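# Push capped vial block along tray with tinted plate

## Task

Pick up the tinted plate and use it to shove the entire group of capped vials along the steel tray until the group rests against the tray's unoccupied end, with all vials standing. Only the plate may do the pushing; it has to stay vertical or close to vertical and remain right behind the group the whole way until the group arrives at that end. Striking or pinching a vial hard enough to break it fails the job, and so does raising, tilting or dragging the tray.

## Robot and tools

Robot: two arms, left_arm and right_arm, each ending in an identical right-handed five-finger hand (so the hands are not mirror images). Calibrated bases: left_arm at (-0.006, +0.652, 0) m, right_arm at (+0.092, -0.490, 0) m. A post stands behind the arms. Loose objects may occasionally be nudged by outside pushes.

Scene frame: origin at table-top height midway between the nominal bases; +x out over the table, +y toward left_arm, +z up. Reported hand positions (m), quaternions (wxyz) and velocities are in this frame. Each arm is steered by its hand point, located 0.05 m in front of the palm and 0.15 m out from the wrist flange. Its +z runs along straight fingers, +y out of the palm, +x across the palm away from the thumb. Straight fingers extend 0.06 to 0.07 m past the point; a wrist bracket on the little-finger side can collide with things. With fingers level the wrist may hang up to 0.13 m (palm down) or 0.25 m (palm up) below the point.

execute_actions(actions, cameras): actions is a list of actions; each action is a table of up to 15 rows, one row per 1/30 s step (a short table repeats its final row to step 15). Every row has 28 numbers in [-1, 1]: left_arm dx, dy, dz, rx, ry, rz; then left hand little, ring, middle, index, thumb_bend, thumb_turn, force_limit, speed; then the same 14 for the right arm. The six pose numbers are an offset, not a pose: measured from that arm's Hand target at the start of the action, along the Hand target's own axes, with 1.0 = 0.6 m or 180 degrees; rx, ry, rz form one rotation vector. All rows of an action count from that same start, while each new action starts from the updated Hand target, so repeating an offset moves further. Zeros for all six ask nothing new of that arm. The finger numbers are absolute targets: -1 open/straight, +1 curled closed; thumb_turn -1 beside the palm, +1 opposite the fingers. force_limit maps -1..+1 to about 0..10 N at the fingertip (0..15 N for the two thumb motors). speed rises linearly from near zero at -1 to full at +0.48 and stays full above. No hand value means 'unchanged': repeat the last hand numbers you actually sent (before any were sent, use hand_measured plus hand_force_limit and hand_speed). cameras: list of names, ["all"], or []; default is all only for an empty actions list. Camera names: cam_head_left, cam_head_right, cam_high, cam_left_wrist, cam_right_wrist.

move(target, speed, blend, stop_force, zero, blocking, cameras): target is one 28-number row or a list of up to 15 rows, same layout; every row's offsets count from the same starting Hand targets, not from the row before. Paths are straight and do not avoid obstacles; the whole move is capped at 10 s. speed: path top speed in m/s, 0.002 to 3.2, default 0.25 (turns up to twice that in rad/s), one value or one per target. blend: corner rounding in m, 0 = full stop at each target. stop_force: 4 to 120 N, one value for both arms; an arm's path ends once its wrist sensor feels that much push against its motion, after which it backs off slightly and holds. Use slow speeds (around 0.005 m/s) for gentle contact; unreliable while the hand rotates; all rows must then share the same hand numbers. zero (default true) re-zeros the sensor before the move. blocking=false returns early (not allowed with stop_force). The result adds a 'move:' line: done, off_target, moving, held or fault, plus limits=paced (pose clipped) or limits=held (steps withheld).

wait(seconds 0-3600) lets time pass with no new command. stop brakes a running move. zoom_image(camera, region [x0, y0, x1, y1] in pixels, at most 504 each way) enlarges the newest image of one camera. show_instructions shows the reference pages. zero_wrist_force(arm) re-zeros one arm's wrist sensor. finished_scene(scene=1) ends the attempt irreversibly; the vials must stay in place without the robot.

Result lines: end_effector_position/quat/velocities; Hand target (last commanded pose after clipping, the base for the next offsets; the hand often stops a bit short, so send the remaining gap as an offset); hand_measured, hand_stopped_by (moving, target, force, stalled, fault) and hand_load_n (positive pushes a finger open), each six values in motor order; hand_force_limit, hand_speed; Wrist force and Wrist torque in the hand's own axes (force from the surface into the arm) plus a peak line; joint positions and torques; motor temperatures.

Gripping: with thumb turned in, the hand closes on objects about 0.035 to 0.065 m thick; thumb tip to index pad can pinch light items up to about 0.08 m. For a gentle grip close slowly (speed -0.94 or lower). To tighten, raise force_limit and send a more-closed target; to loosen, send a more-open one.

Avoid: the orientation command is clipped to 32 degrees from the current one each step. An arm stops for 10 s if a joint's contact torque hits its limit (shoulders 287, elbow 130, wrists 46.9 N m), if outside force reaches roughly 150 N, or if a shoulder/elbow drifts over 7.5 degrees from plan. Motors at 85 °C brake the arm for 30-60 s (warning at 70 °C); long stretched holds or pushing into unreachable poses heat them. Keep the arms apart: collisions between them can end the attempt; a clearance check may hold commands. Keep the wrist away from its own base axis. Press slowly, never past firm contact; don't drop anything, don't knock vials, don't shift the tray, and leave nothing off the table.

Each tool is called after "Call:" by a JSON object that holds its "api" and its "payload".

Reference images:

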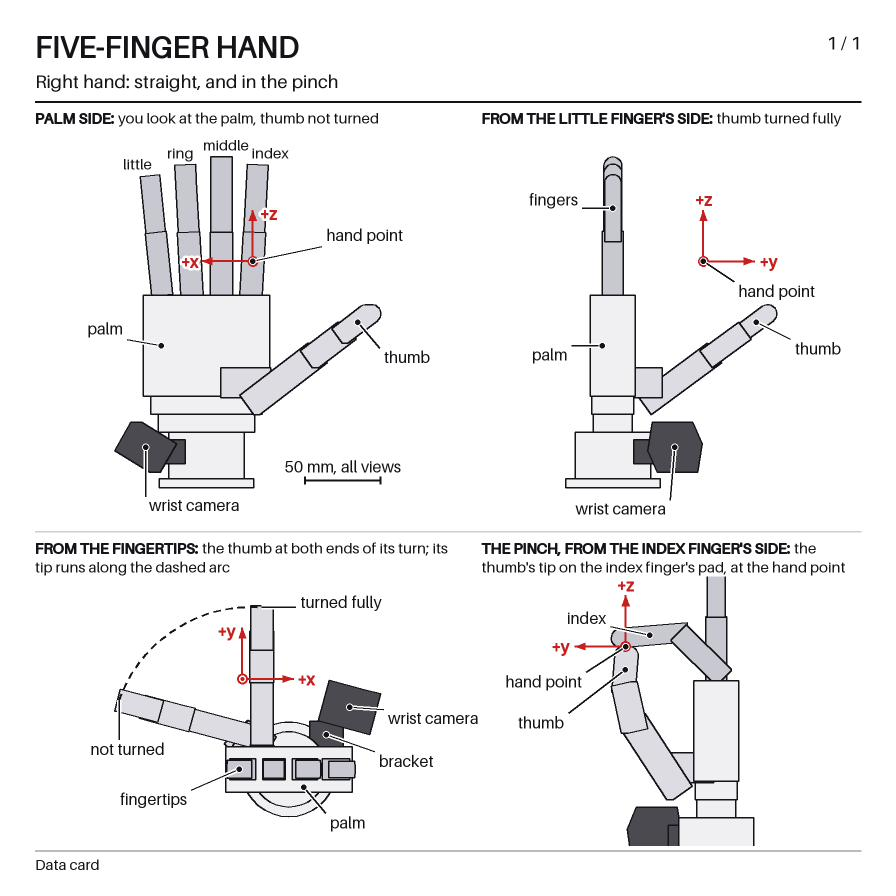

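## Session

Call:
{"api": "execute_actions", "payload": {"actions": []}}

Scene clock: 0.00 s.
left_arm: end_effector_position=(+0.7504, +0.2941, +0.2462) hand_measured=(-1.000, -1.000, -1.000, -1.000, -1.000, -1.000) hand_load_n=(-0.5, +0.0, +0.0, +0.0, +0.0, +0.0) hand_stopped_by=(target, target, target, target, target, target) hand_force_limit=0.00 hand_speed=-0.80 end_effector_quat_wxyz=(+0.140, +0.753, -0.643, +0.001) | right_arm: end_effector_position=(+0.9003, -0.0201, +0.3560) hand_measured=(-1.000, -1.000, -1.000, -1.000, -1.000, -1.000) hand_load_n=(+0.0, +0.0, +0.0, +0.0, +0.0, +0.0) hand_stopped_by=(target, target, target, target, target, target) hand_force_limit=0.00 hand_speed=-0.80 end_effector_quat_wxyz=(-0.032, -0.267, +0.958, +0.100)
Joint positions: left_arm=[-0.54 -0.71 0.868 1.457 1.849 -3.838] | right_arm=[0.205 -0.754 0.762 1.64 1.376 -1.913]
Joint velocities: within noise
Joint torques (N m): no reading
Motor temperatures (°C): left_arm=[45 38 35 49 52 44] | right_arm=[45 32 32 39 32 33]
Wrist force (N): no reading
Wrist torque (N m): no reading
Wrist force, peak (N): no reading
Hand target: left_arm +0.7504, +0.2941, +0.2462; +0.140, +0.753, -0.643, +0.001 | right_arm +0.9003, -0.0201, +0.3560; -0.032, -0.267, +0.958, +0.100

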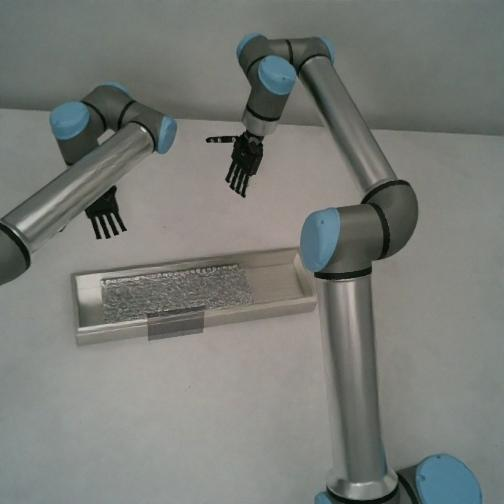

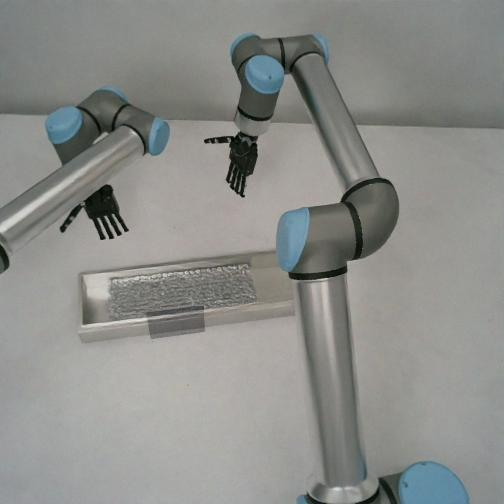

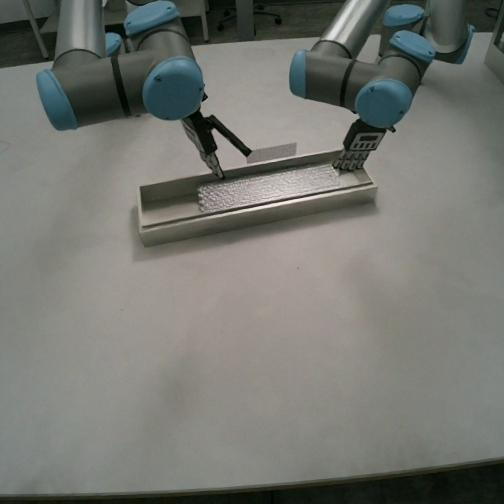

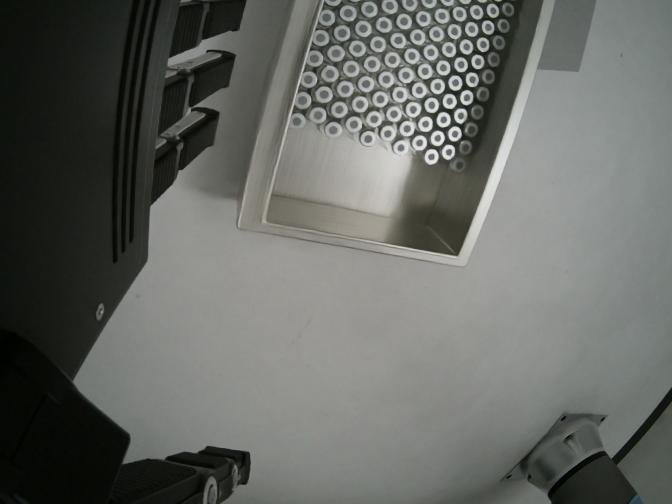

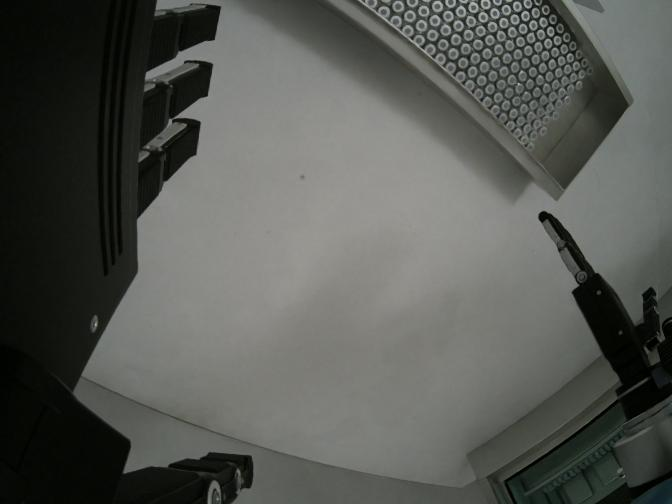

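Call:
{"api": "zoom_image", "payload": {"camera": "cam_head_left", "region": [60, 230, 330, 360]}}

Call:
{"api": "zoom_image", "payload": {"camera": "cam_head_right", "region": [60, 230, 330, 360]}}

Call:
{"api": "zoom_image", "payload": {"camera": "cam_high", "region": [120, 100, 400, 260]}}

Scaled by 1.867 from the camera's image (finer frame: 720x720).

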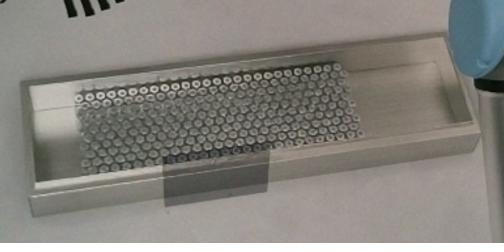

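Scaled by 1.867 from the camera's image (finer frame: 720x720).

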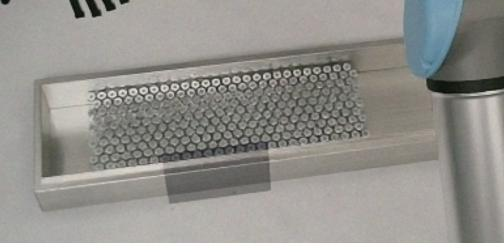

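Scaled by 1.800 from the camera's image (finer frame: 720x720).

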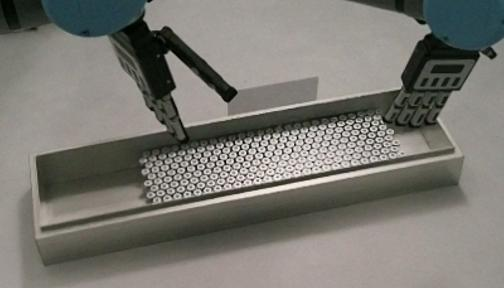

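Call:
{"api": "move", "payload": {"target": [0.0272,0.0314,-0.1442,0.0676,-0.0586,0, -1,-1,-1,-1,-1,1,0,0, 0.4848,-0.0333,0.024,-0.0981,0.0196,-0.0621,-1,-1,-1,-1,-1,-1,0,-0.8], "cameras": ["all"]}}

Scene clock: 181.30 s.
left_arm: end_effector_position=(+0.7504, +0.2941, +0.3363) hand_measured=(-1.000, -1.000, -1.000, -1.000, -1.000, +1.000) hand_load_n=(+0.0, +0.0, +0.0, +0.0, -0.5, +0.0) hand_stopped_by=(target, target, target, target, target, target) hand_force_limit=0.00 hand_speed=0.00 end_effector_quat_wxyz=(+0.000, +0.760, -0.649, +0.000) | right_arm: end_effector_position=(+0.6601, -0.1850, +0.3401) hand_measured=(-1.000, -1.000, -1.000, -1.000, -1.000, -1.000) hand_load_n=(+0.0, +0.0, +0.0, +0.0, +0.0, +0.0) hand_stopped_by=(target, target, target, target, target, target) hand_force_limit=0.00 hand_speed=-0.80 end_effector_quat_wxyz=(-0.092, -0.354, +0.899, +0.240)
Joint positions: left_arm=[-0.621 -0.781 0.796 1.555 1.571 -3.925] | right_arm=[-0.043 -1.139 1.572 1.52 1.21 -2.43]
Joint torques (N m): left_arm=[0.88 -98.96 -30.59 1.56 -0.74 3.88] | right_arm=[-9.48 -76.47 -26.37 1.54 2.66 -3.68]
Wrist force (N): left_arm=[-0.4 -0.3 0.0] | right_arm=[0.0 -0.5 -0.1]
Wrist torque (N m): left_arm=[0.02 0.06 -0.10] | right_arm=[-0.06 0.04 -0.11]
Wrist force, peak (N): left_arm=[-0.6 -0.2 1.0] | right_arm=[-2.8 0.3 -0.1]
Hand target: left_arm +0.7505, +0.2942, +0.3362; +0.000, +0.760, -0.649, +0.000 | right_arm +0.6600, -0.1850, +0.3400; -0.092, -0.354, +0.899, +0.240
Off the commanded pose: left_arm 0.000 m, 0 deg | right_arm 0.000 m, 0 deg.
move: done
cam_left_wrist: T_world_to_cam=[[-0.89163, -0.45021, -0.04802, 0.82195], [-0.40102, 0.73606, 0.54534, -0.10356], [-0.21017, 0.5055, -0.83684, 0.39898]] pos_world=[0.7752, 0.24459, 0.42982]
cam_right_wrist: T_world_to_cam=[[-0.75339, 0.43471, 0.49339, 0.40791], [0.65758, 0.49798, 0.56533, -0.53683], [0.00005, 0.75036, -0.66103, 0.48001]] pos_world=[0.6603, -0.27017, 0.41953]

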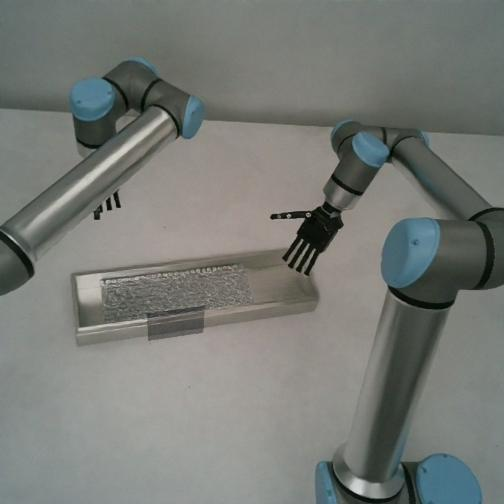

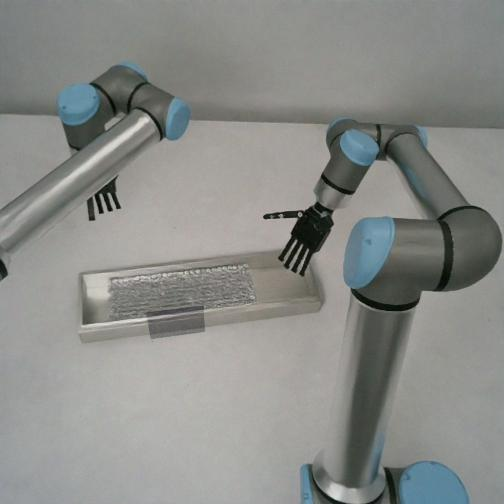

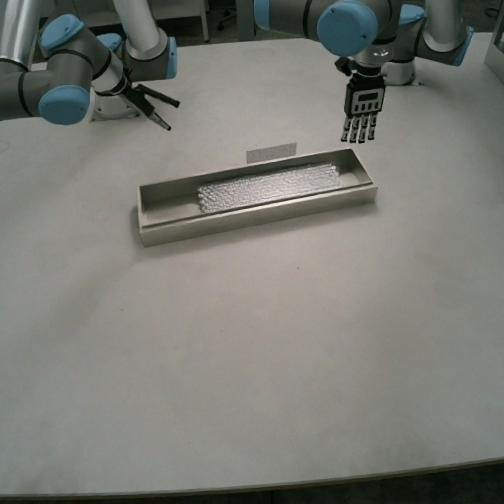

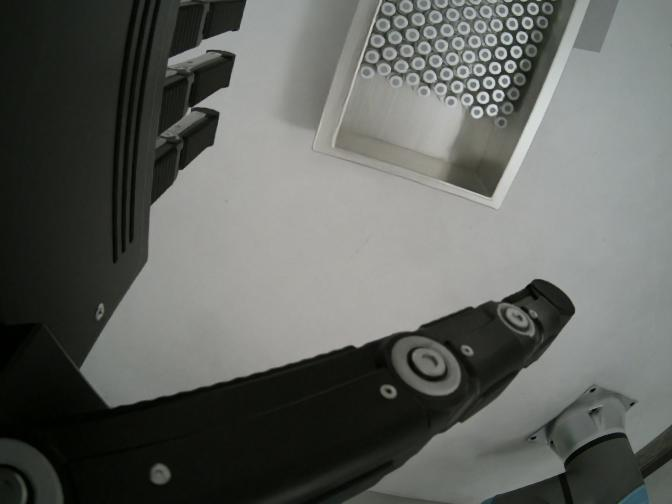

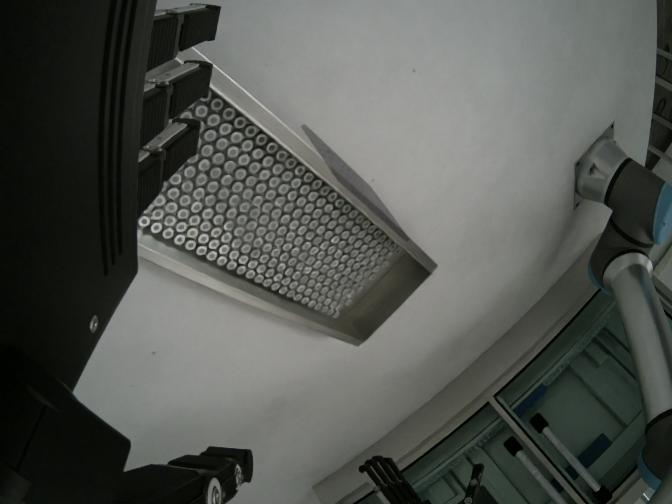

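Call:
{"api": "zoom_image", "payload": {"camera": "cam_right_wrist", "region": [260, 100, 460, 340]}}

Call:
{"api": "zoom_image", "payload": {"camera": "cam_high", "region": [180, 110, 380, 250]}}

Call:
{"api": "zoom_image", "payload": {"camera": "cam_left_wrist", "region": [300, 0, 672, 220]}}

Call:
{"api": "zoom_image", "payload": {"camera": "cam_head_left", "region": [60, 240, 230, 350]}}

Scaled by 2.100 from the camera's image (finer frame: 960x720).

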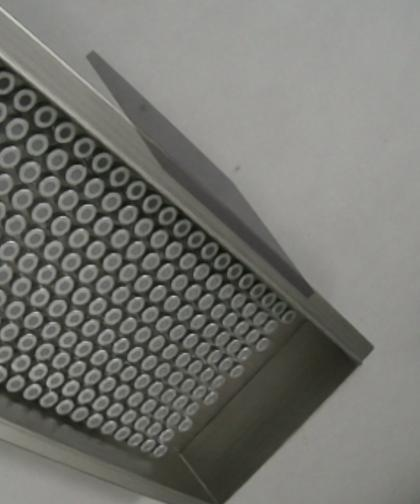

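Scaled by 2.520 from the camera's image (finer frame: 720x720).

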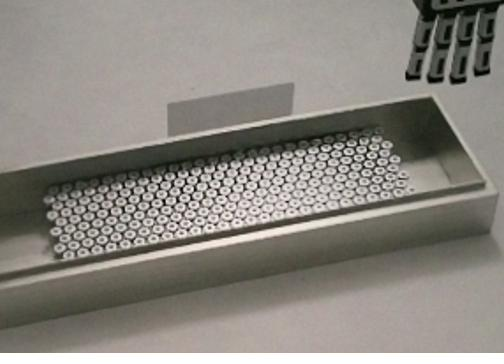

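Scaled by 1.355 from the camera's image (finer frame: 960x720).

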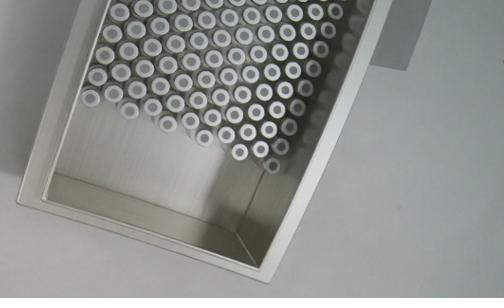

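Scaled by 2.965 from the camera's image (finer frame: 720x720).

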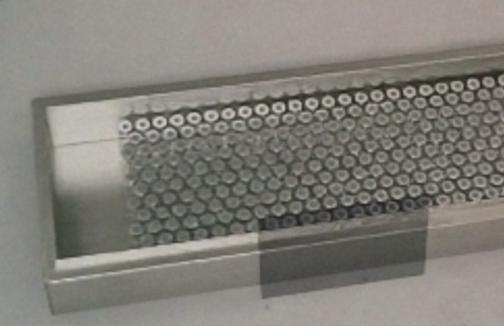

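Call:
{"api": "zoom_image", "payload": {"camera": "cam_right_wrist", "region": [290, 110, 420, 250]}}

Scaled by 3.600 from the camera's image (finer frame: 960x720).

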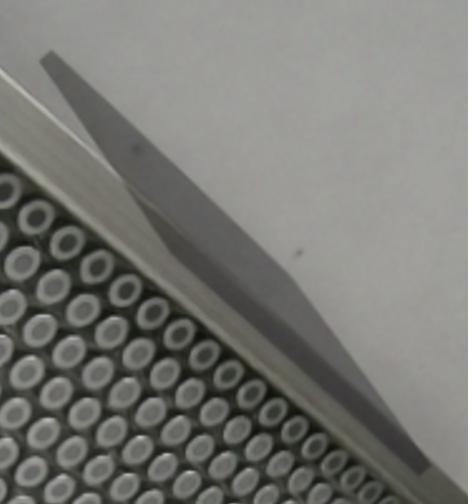

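Call:
{"api": "move", "payload": {"target": [[0.1309,0.1723,0,0,0,0.5, -1,-1,-1,-1,-1,1,0,0, 0,0,0,0,0,0,-1,-1,-1,-1,-1,-1,0,-0.8],[0.3508,0.2751,0.0267,0,0,0.9944, -1,-1,-1,-1,-1,1,0,0, 0,0,0,0,0,0,-1,-1,-1,-1,-1,-1,0,-0.8]], "blend": 0.03, "speed": 0.4, "cameras": ["all"]}}

Scene clock: 285.33 s.
left_arm: end_effector_position=(+0.6204, +0.0604, +0.3203) hand_measured=(-1.000, -1.000, -1.000, -1.000, -1.000, +1.000) hand_load_n=(+0.0, +0.0, +0.0, +0.0, +0.0, +0.0) hand_stopped_by=(target, target, target, target, target, target) hand_force_limit=0.00 hand_speed=0.00 end_effector_quat_wxyz=(+0.000, +0.643, +0.766, +0.000) | right_arm: end_effector_position=(+0.6600, -0.1850, +0.3400) hand_measured=(-1.000, -1.000, -1.000, -1.000, -1.000, -1.000) hand_load_n=(+0.0, +0.0, +0.0, +0.0, +0.0, +0.0) hand_stopped_by=(target, target, target, target, target, target) hand_force_limit=0.00 hand_speed=-0.80 end_effector_quat_wxyz=(-0.092, -0.354, +0.899, +0.240)
Joint positions: left_arm=[-1.007 -0.983 1.165 1.388 1.571 -1.188] | right_arm=[-0.043 -1.139 1.572 1.52 1.21 -2.43]
Joint torques (N m): left_arm=[9.21 -101.37 -40.48 6 2.97 3.88] | right_arm=[-10.31 -75.98 -25.72 0.79 3.17 -3.07]
Wrist force (N): left_arm=[-0.4 0.3 -0.5] | right_arm=[-0.2 -0.4 0.0]
Wrist torque (N m): left_arm=[0.15 0.06 -0.01] | right_arm=[-0.05 0.06 -0.03]
Wrist force, peak (N): left_arm=[-1.8 -0.4 -0.2] | right_arm=[-0.3 -1.0 0.1]
Hand target: left_arm +0.6204, +0.0604, +0.3203; +0.000, +0.643, +0.766, +0.000 | right_arm +0.6600, -0.1850, +0.3400; -0.092, -0.354, +0.899, +0.240
Off the commanded pose: left_arm 0.000 m, 0 deg | right_arm 0.000 m, 0 deg.
move: done
cam_left_wrist: T_world_to_cam=[[0.88353, 0.46588, -0.04826, -0.55658], [0.41388, -0.72834, 0.5461, -0.39223], [0.21927, -0.50247, -0.83633, 0.27057]] pos_world=[0.59476, 0.10957, 0.41362]
cam_right_wrist: T_world_to_cam=[[-0.75347, 0.43456, 0.4934, 0.40794], [0.65749, 0.49804, 0.56539, -0.53661], [-0.00004, 0.75041, -0.66098, 0.48007]] pos_world=[0.6602, -0.27027, 0.41943]

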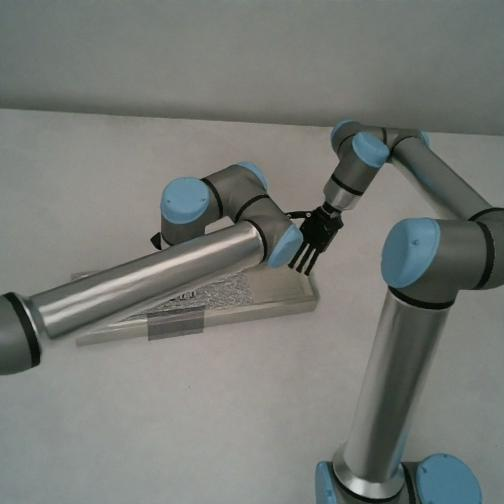

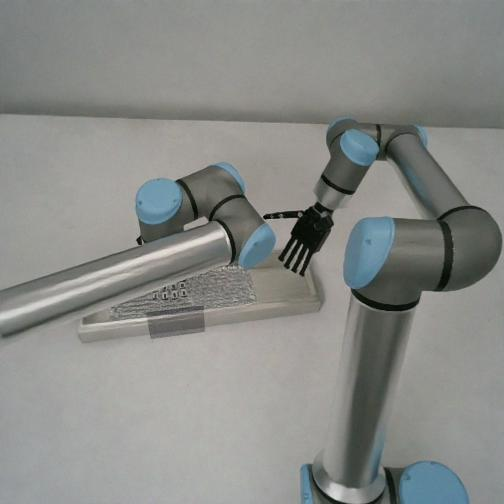

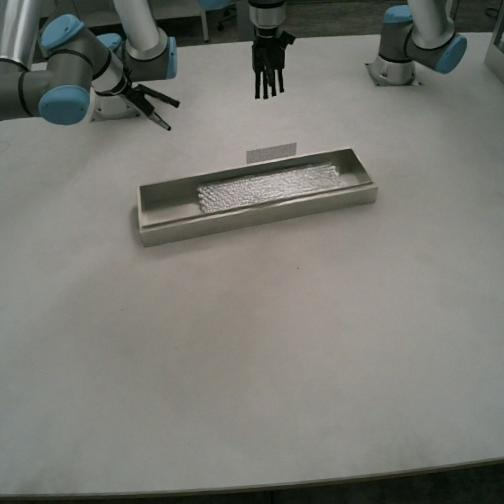

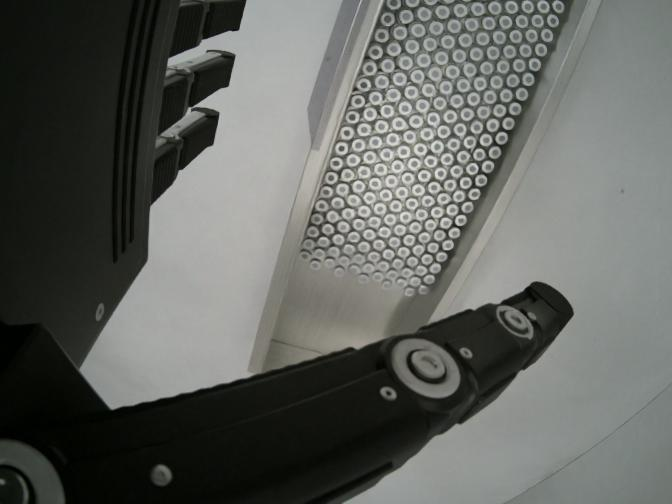

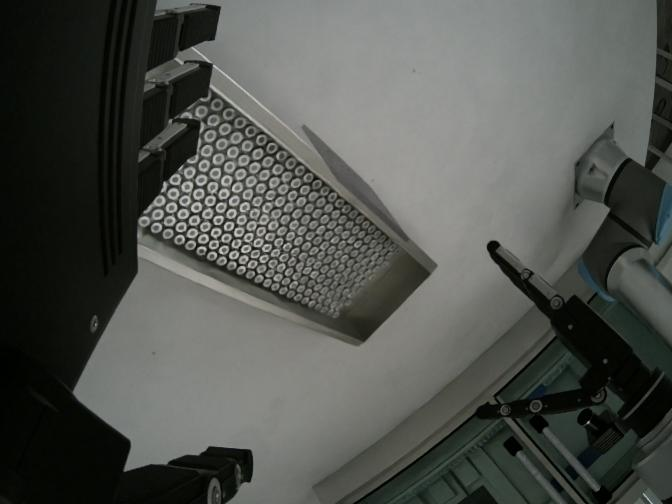

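Call:
{"api": "zoom_image", "payload": {"camera": "cam_left_wrist", "region": [240, 0, 420, 180]}}

Call:
{"api": "zoom_image", "payload": {"camera": "cam_head_left", "region": [130, 270, 230, 350]}}

Scaled by 2.800 from the camera's image (finer frame: 960x720).

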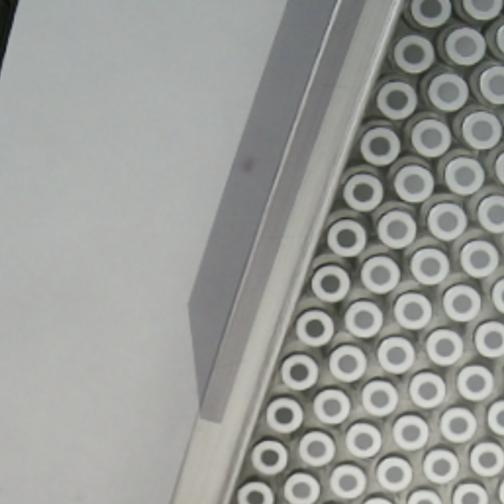

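Scaled by 5.040 from the camera's image (finer frame: 720x720).

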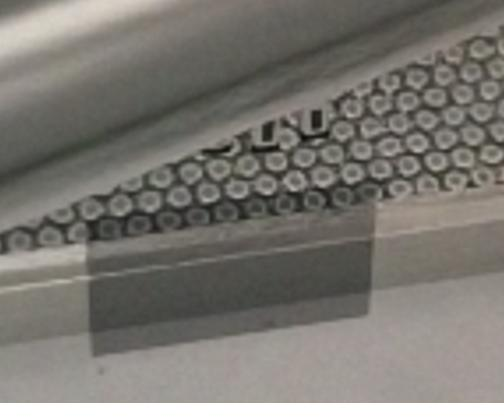

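Call:
{"api": "move", "payload": {"target": [-0.021,0.0538,0.209,0.0556,0,0, -1,-1,-1,-1,-1,1,0,0, 0,0,0,0,0,0,-1,-1,-1,-1,-1,-1,0,-0.8], "speed": 0.15, "cameras": ["all"]}}

Call:
{"api": "zoom_image", "payload": {"camera": "cam_left_wrist", "region": [140, 0, 480, 255]}}

Call:
{"api": "zoom_image", "payload": {"camera": "cam_right_wrist", "region": [250, 80, 500, 300]}}

Scene clock: 322.87 s.
left_arm: end_effector_position=(+0.6544, +0.0536, +0.1951) hand_measured=(-1.000, -1.000, -1.000, -1.000, -1.000, +1.000) hand_load_n=(+0.0, +0.0, +0.0, -0.5, +0.0, +0.0) hand_stopped_by=(target, target, target, target, target, target) hand_force_limit=0.00 hand_speed=0.00 end_effector_quat_wxyz=(-0.056, +0.640, +0.763, -0.067) | right_arm: end_effector_position=(+0.6600, -0.1850, +0.3400) hand_measured=(-1.000, -1.000, -1.000, -1.000, -1.000, -1.000) hand_load_n=(+0.0, +0.0, +0.0, +0.0, +0.0, +0.0) hand_stopped_by=(target, target, target, target, target, target) hand_force_limit=0.00 hand_speed=-0.80 end_effector_quat_wxyz=(-0.092, -0.354, +0.899, +0.240)
Joint positions: left_arm=[-0.924 -0.826 1.132 1.343 1.727 -1.098] | right_arm=[-0.043 -1.139 1.572 1.52 1.21 -2.43]
Joint torques (N m): left_arm=[2.09 -92.71 -28.63 6.54 0.4 -3.65] | right_arm=[-7.95 -75.11 -25.12 0.88 2.89 -3.29]
Wrist force (N): left_arm=[-0.4 -0.2 -0.9] | right_arm=[-0.5 -0.5 0.0]
Wrist torque (N m): left_arm=[0.11 0.08 -0.06] | right_arm=[-0.07 0.12 -0.06]
Wrist force, peak (N): left_arm=[-0.1 -0.7 -2.8] | right_arm=[-0.5 -0.9 -0.3]
Hand target: left_arm +0.6544, +0.0536, +0.1949; -0.056, +0.640, +0.763, -0.067 | right_arm +0.6600, -0.1850, +0.3400; -0.092, -0.354, +0.899, +0.240
Off the commanded pose: left_arm 0.000 m, 0 deg | right_arm 0.000 m, 0 deg.
move: done
cam_left_wrist: T_world_to_cam=[[0.86122, 0.46153, -0.2128, -0.54258], [0.50279, -0.71265, 0.48922, -0.3909], [0.07414, -0.52832, -0.8458, 0.25317]] pos_world=[0.64506, 0.1056, 0.28991]
cam_right_wrist: T_world_to_cam=[[-0.75347, 0.43456, 0.4934, 0.40794], [0.65749, 0.49804, 0.56539, -0.53661], [-0.00004, 0.75041, -0.66098, 0.48007]] pos_world=[0.6602, -0.27027, 0.41943]

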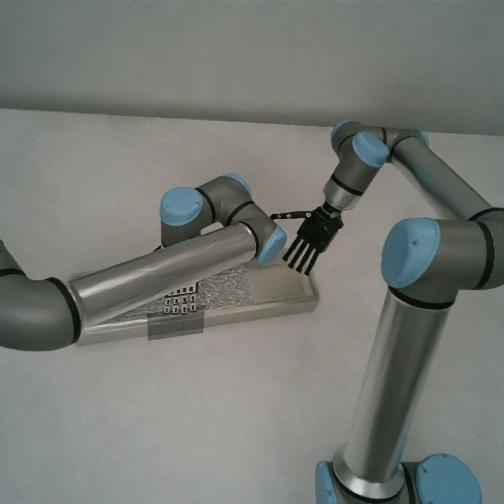

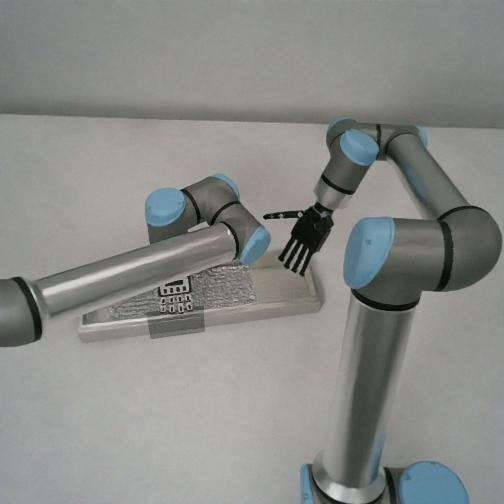

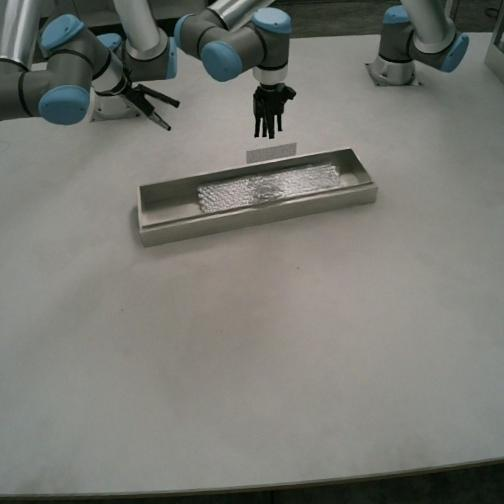

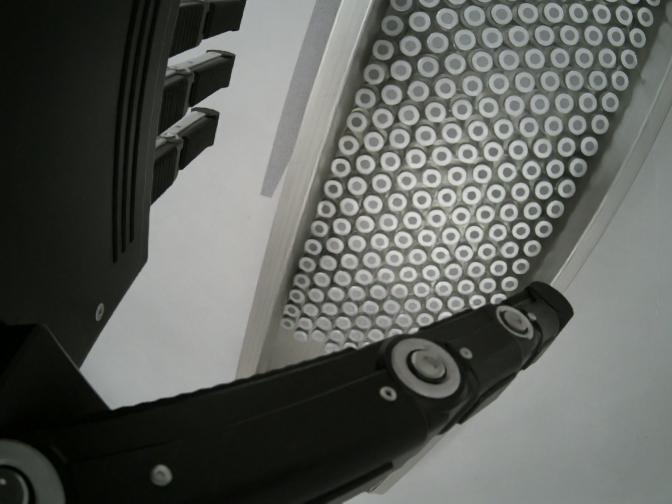

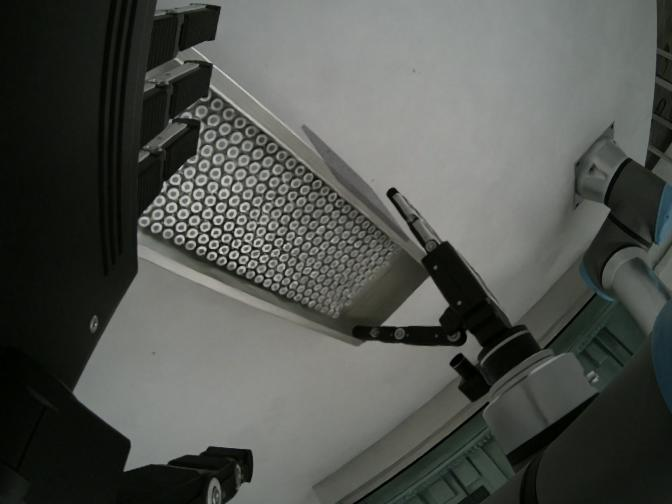

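Scaled by 1.482 from the camera's image (finer frame: 960x720).

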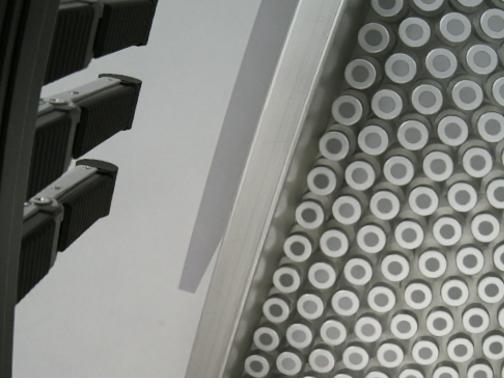

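Scaled by 2.016 from the camera's image (finer frame: 960x720).

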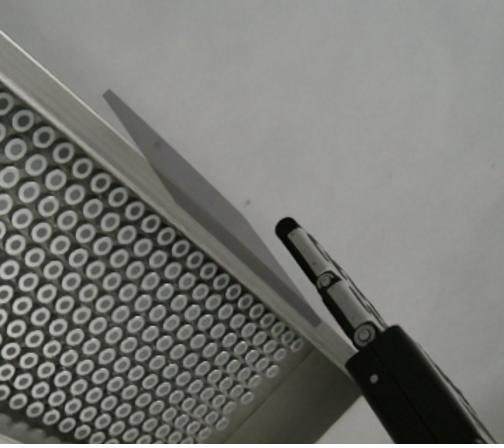

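Call:
{"api": "move", "payload": {"target": [0,0,0.1833,0,0,0, -1,-1,-1,-1,-1,1,0,0, 0,0,0,0,0,0,-1,-1,-1,-1,-1,-1,0,-0.8], "speed": 0.08, "stop_force": 8, "cameras": ["all"]}}

Call:
{"api": "zoom_image", "payload": {"camera": "cam_left_wrist", "region": [120, 0, 420, 225]}}

Call:
{"api": "zoom_image", "payload": {"camera": "cam_right_wrist", "region": [280, 80, 480, 280]}}

Call:
{"api": "zoom_image", "payload": {"camera": "cam_high", "region": [200, 80, 340, 200]}}

Scene clock: 342.57 s.
left_arm: end_effector_position=(+0.6356, +0.0502, +0.0866) hand_measured=(-1.000, -1.000, -1.000, -1.000, -1.000, +1.000) hand_load_n=(+0.0, +0.0, +0.0, +0.5, +0.0, +0.0) hand_stopped_by=(target, target, target, target, target, target) hand_force_limit=0.00 hand_speed=0.00 end_effector_quat_wxyz=(-0.056, +0.640, +0.763, -0.067) | right_arm: end_effector_position=(+0.6600, -0.1850, +0.3400) hand_measured=(-1.000, -1.000, -1.000, -1.000, -1.000, -1.000) hand_load_n=(+0.0, +0.0, +0.0, +0.0, +0.0, +0.0) hand_stopped_by=(target, target, target, target, target, target) hand_force_limit=0.00 hand_speed=-0.80 end_effector_quat_wxyz=(-0.092, -0.354, +0.899, +0.240)
Joint positions: left_arm=[-0.945 -0.773 1.242 1.178 1.728 -1.119] | right_arm=[-0.043 -1.139 1.572 1.52 1.21 -2.43]
Joint torques (N m): left_arm=[8.07 -115.4 -45.1 2.94 1.58 2.93] | right_arm=[-7.97 -74.8 -25.71 0.95 2.39 -3.21]
Wrist force (N): left_arm=[-0.8 0.2 -0.5] | right_arm=[-0.1 -0.6 -0.3]
Wrist torque (N m): left_arm=[0.15 0.14 -0.05] | right_arm=[-0.06 0.06 -0.03]
Wrist force, peak (N): left_arm=[-0.5 0.0 -1.7] | right_arm=[-0.6 -0.9 -0.4]
Hand target: left_arm +0.6356, +0.0502, +0.0866; -0.056, +0.640, +0.763, -0.067 | right_arm +0.6600, -0.1850, +0.3400; -0.092, -0.354, +0.899, +0.240
Off the commanded pose: left_arm 0.000 m, 0 deg | right_arm 0.000 m, 0 deg.
move: done
cam_left_wrist: T_world_to_cam=[[0.86113, 0.46168, -0.21287, -0.54779], [0.50297, -0.71269, 0.48897, -0.33078], [0.07404, -0.52814, -0.84593, 0.16121]] pos_world=[0.62616, 0.1023, 0.18151]
cam_right_wrist: T_world_to_cam=[[-0.75347, 0.43456, 0.4934, 0.40794], [0.65749, 0.49804, 0.56539, -0.53661], [-0.00004, 0.75041, -0.66098, 0.48007]] pos_world=[0.6602, -0.27027, 0.41943]

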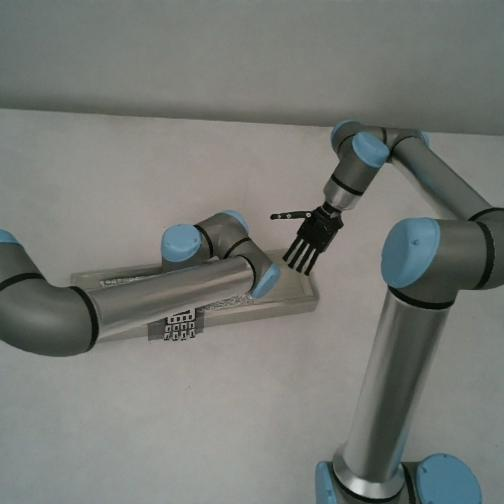

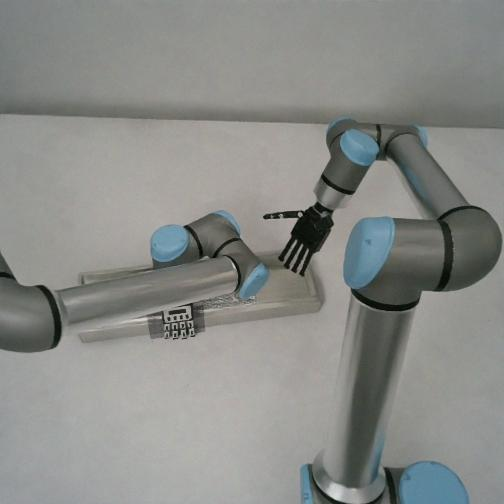

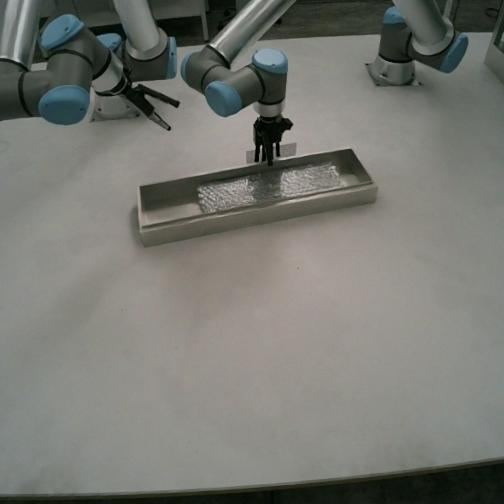

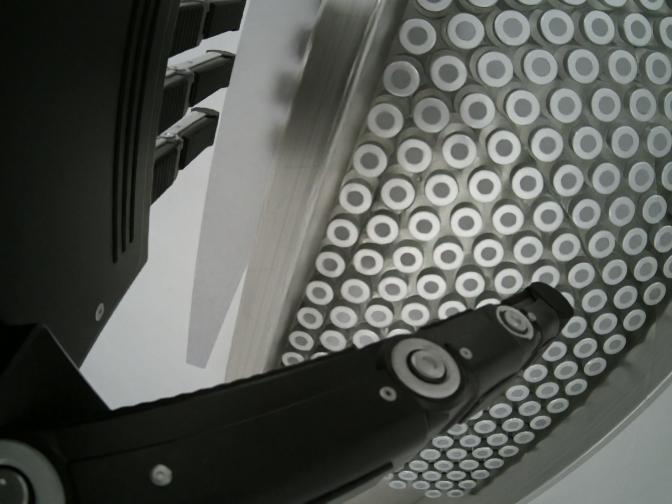

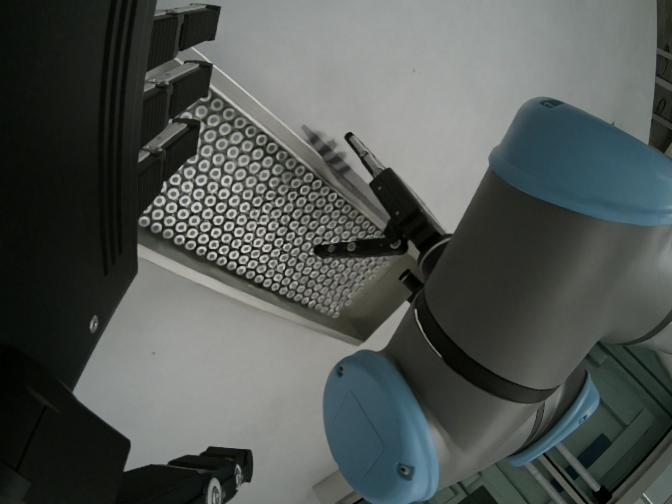

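Scaled by 1.680 from the camera's image (finer frame: 960x720).

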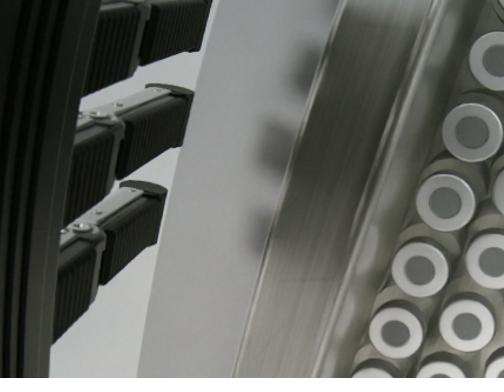

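Scaled by 2.520 from the camera's image (finer frame: 960x720).

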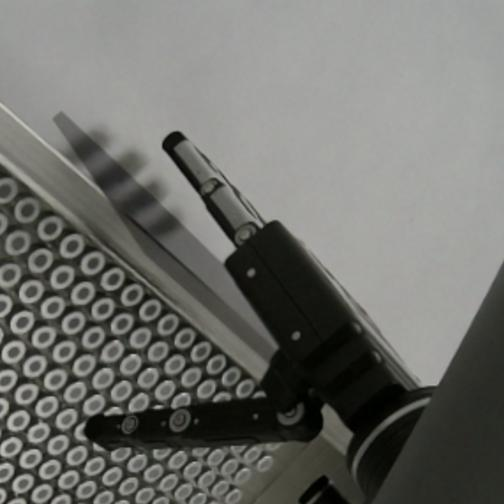

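Scaled by 3.600 from the camera's image (finer frame: 720x720).

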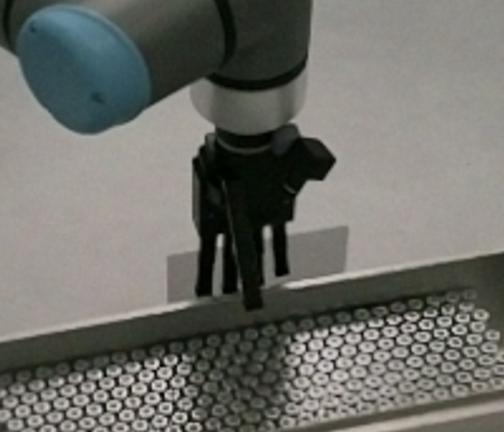

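Call:
{"api": "move", "payload": {"target": [0,0.0417,0,0,0,0, -1,-1,-1,-1,-1,1,0,0, 0,0,0,0,0,0,-1,-1,-1,-1,-1,-1,0,-0.8], "speed": 0.01, "stop_force": 4, "cameras": ["all"]}}

Call:
{"api": "zoom_image", "payload": {"camera": "cam_left_wrist", "region": [120, 0, 420, 225]}}

Call:
{"api": "zoom_image", "payload": {"camera": "cam_right_wrist", "region": [280, 80, 480, 280]}}

Call:
{"api": "zoom_image", "payload": {"camera": "cam_high", "region": [200, 80, 340, 200]}}

Scene clock: 378.27 s.
left_arm: end_effector_position=(+0.6556, +0.0538, +0.0830) hand_measured=(-1.000, -1.000, -1.000, -1.000, -1.000, +1.000) hand_load_n=(+0.0, +0.0, +0.5, +0.0, +0.0, +0.0) hand_stopped_by=(target, target, target, target, target, target) hand_force_limit=0.00 hand_speed=0.00 end_effector_quat_wxyz=(-0.056, +0.640, +0.763, -0.067) | right_arm: end_effector_position=(+0.6600, -0.1850, +0.3400) hand_measured=(-1.000, -1.000, -1.000, -1.000, -1.000, -1.000) hand_load_n=(+0.0, +0.0, +0.0, +0.5, +0.0, +0.0) hand_stopped_by=(target, target, target, target, target, target) hand_force_limit=0.00 hand_speed=-0.80 end_effector_quat_wxyz=(-0.092, -0.354, +0.899, +0.240)
Joint positions: left_arm=[-0.923 -0.75 1.207 1.194 1.727 -1.097] | right_arm=[-0.043 -1.139 1.572 1.52 1.21 -2.43]
Joint torques (N m): left_arm=[-10.77 -113.57 -25.15 0.82 -0.98 -3.7] | right_arm=[-8.11 -75.26 -25.23 0.97 1.89 -3.11]
Wrist force (N): left_arm=[-1.1 -0.3 -5.0] | right_arm=[-0.3 -0.3 -0.4]
Wrist torque (N m): left_arm=[0.32 0.38 -0.21] | right_arm=[-0.02 0.09 -0.04]
Wrist force, peak (N): left_arm=[-0.5 -9.0 -4.8] | right_arm=[-0.3 -1.3 -0.2]
Hand target: left_arm +0.6556, +0.0538, +0.0830; -0.056, +0.640, +0.763, -0.067 (not the last commanded pose) | right_arm +0.6600, -0.1850, +0.3400; -0.092, -0.354, +0.899, +0.240
Off the commanded pose: left_arm 0.004 m, 0 deg | right_arm 0.000 m, 0 deg.
move: contact (left_arm)
cam_left_wrist: T_world_to_cam=[[0.86113, 0.46168, -0.21287, -0.5674], [0.50297, -0.71269, 0.48897, -0.33659], [0.07404, -0.52814, -0.84593, 0.15853]] pos_world=[0.64616, 0.1058, 0.17791]
cam_right_wrist: T_world_to_cam=[[-0.75347, 0.43456, 0.4934, 0.40794], [0.65749, 0.49804, 0.56539, -0.53661], [-0.00004, 0.75041, -0.66098, 0.48007]] pos_world=[0.6602, -0.27027, 0.41943]

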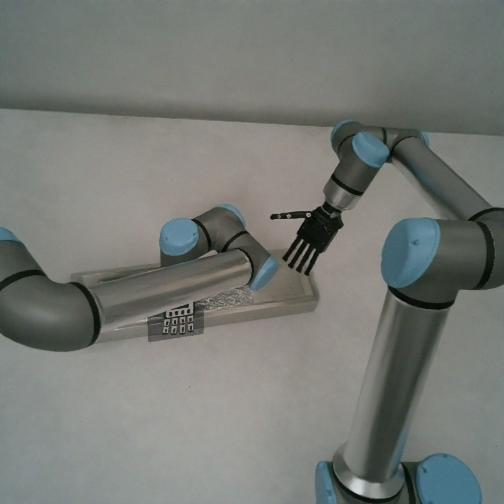

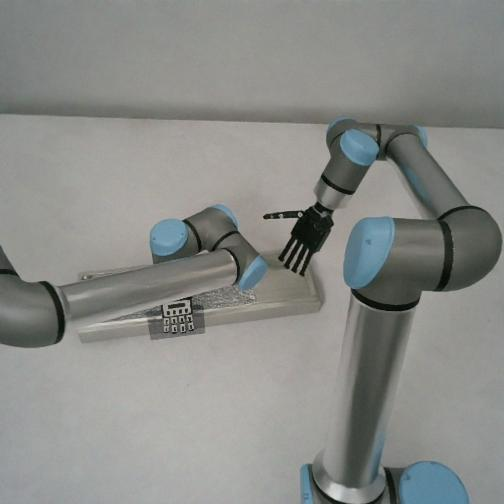

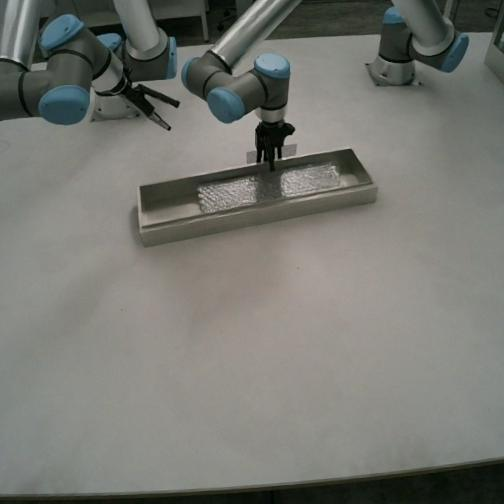

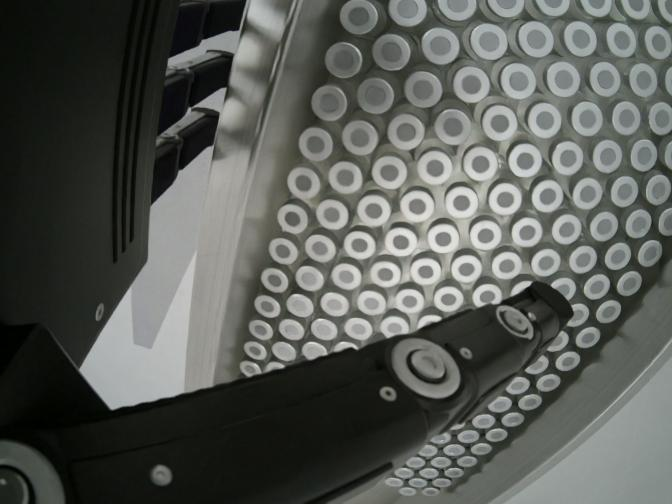

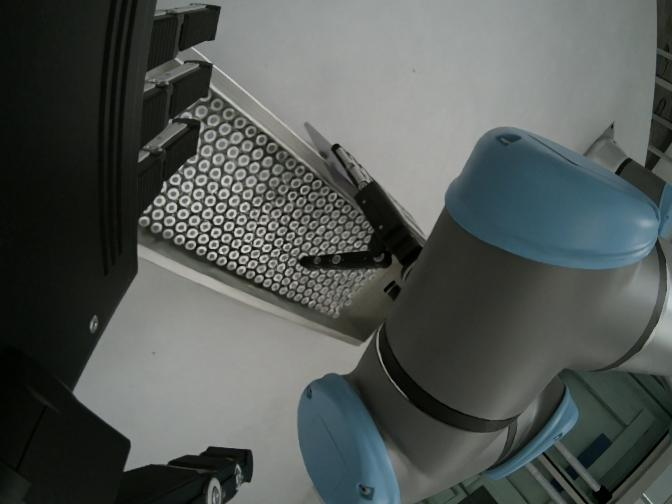

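Scaled by 1.680 from the camera's image (finer frame: 960x720).

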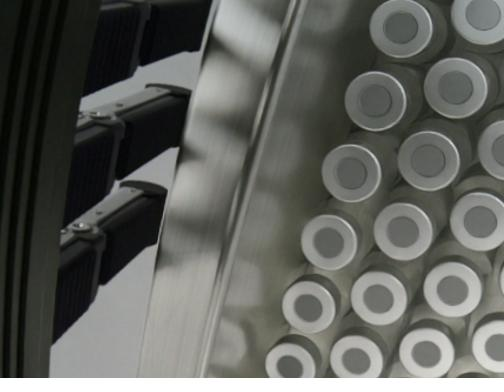

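Scaled by 2.520 from the camera's image (finer frame: 960x720).

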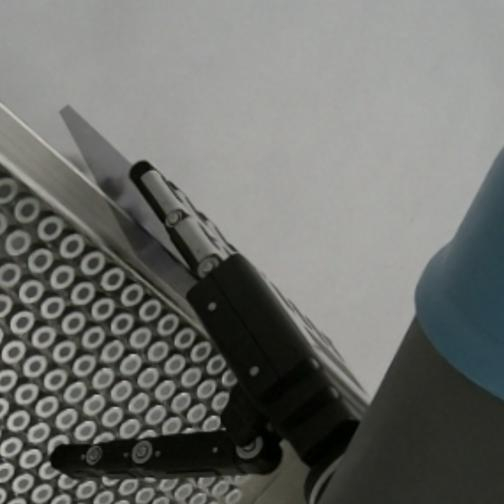

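Scaled by 3.600 from the camera's image (finer frame: 720x720).

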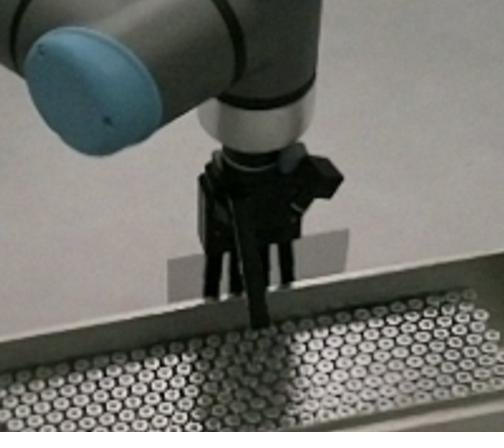

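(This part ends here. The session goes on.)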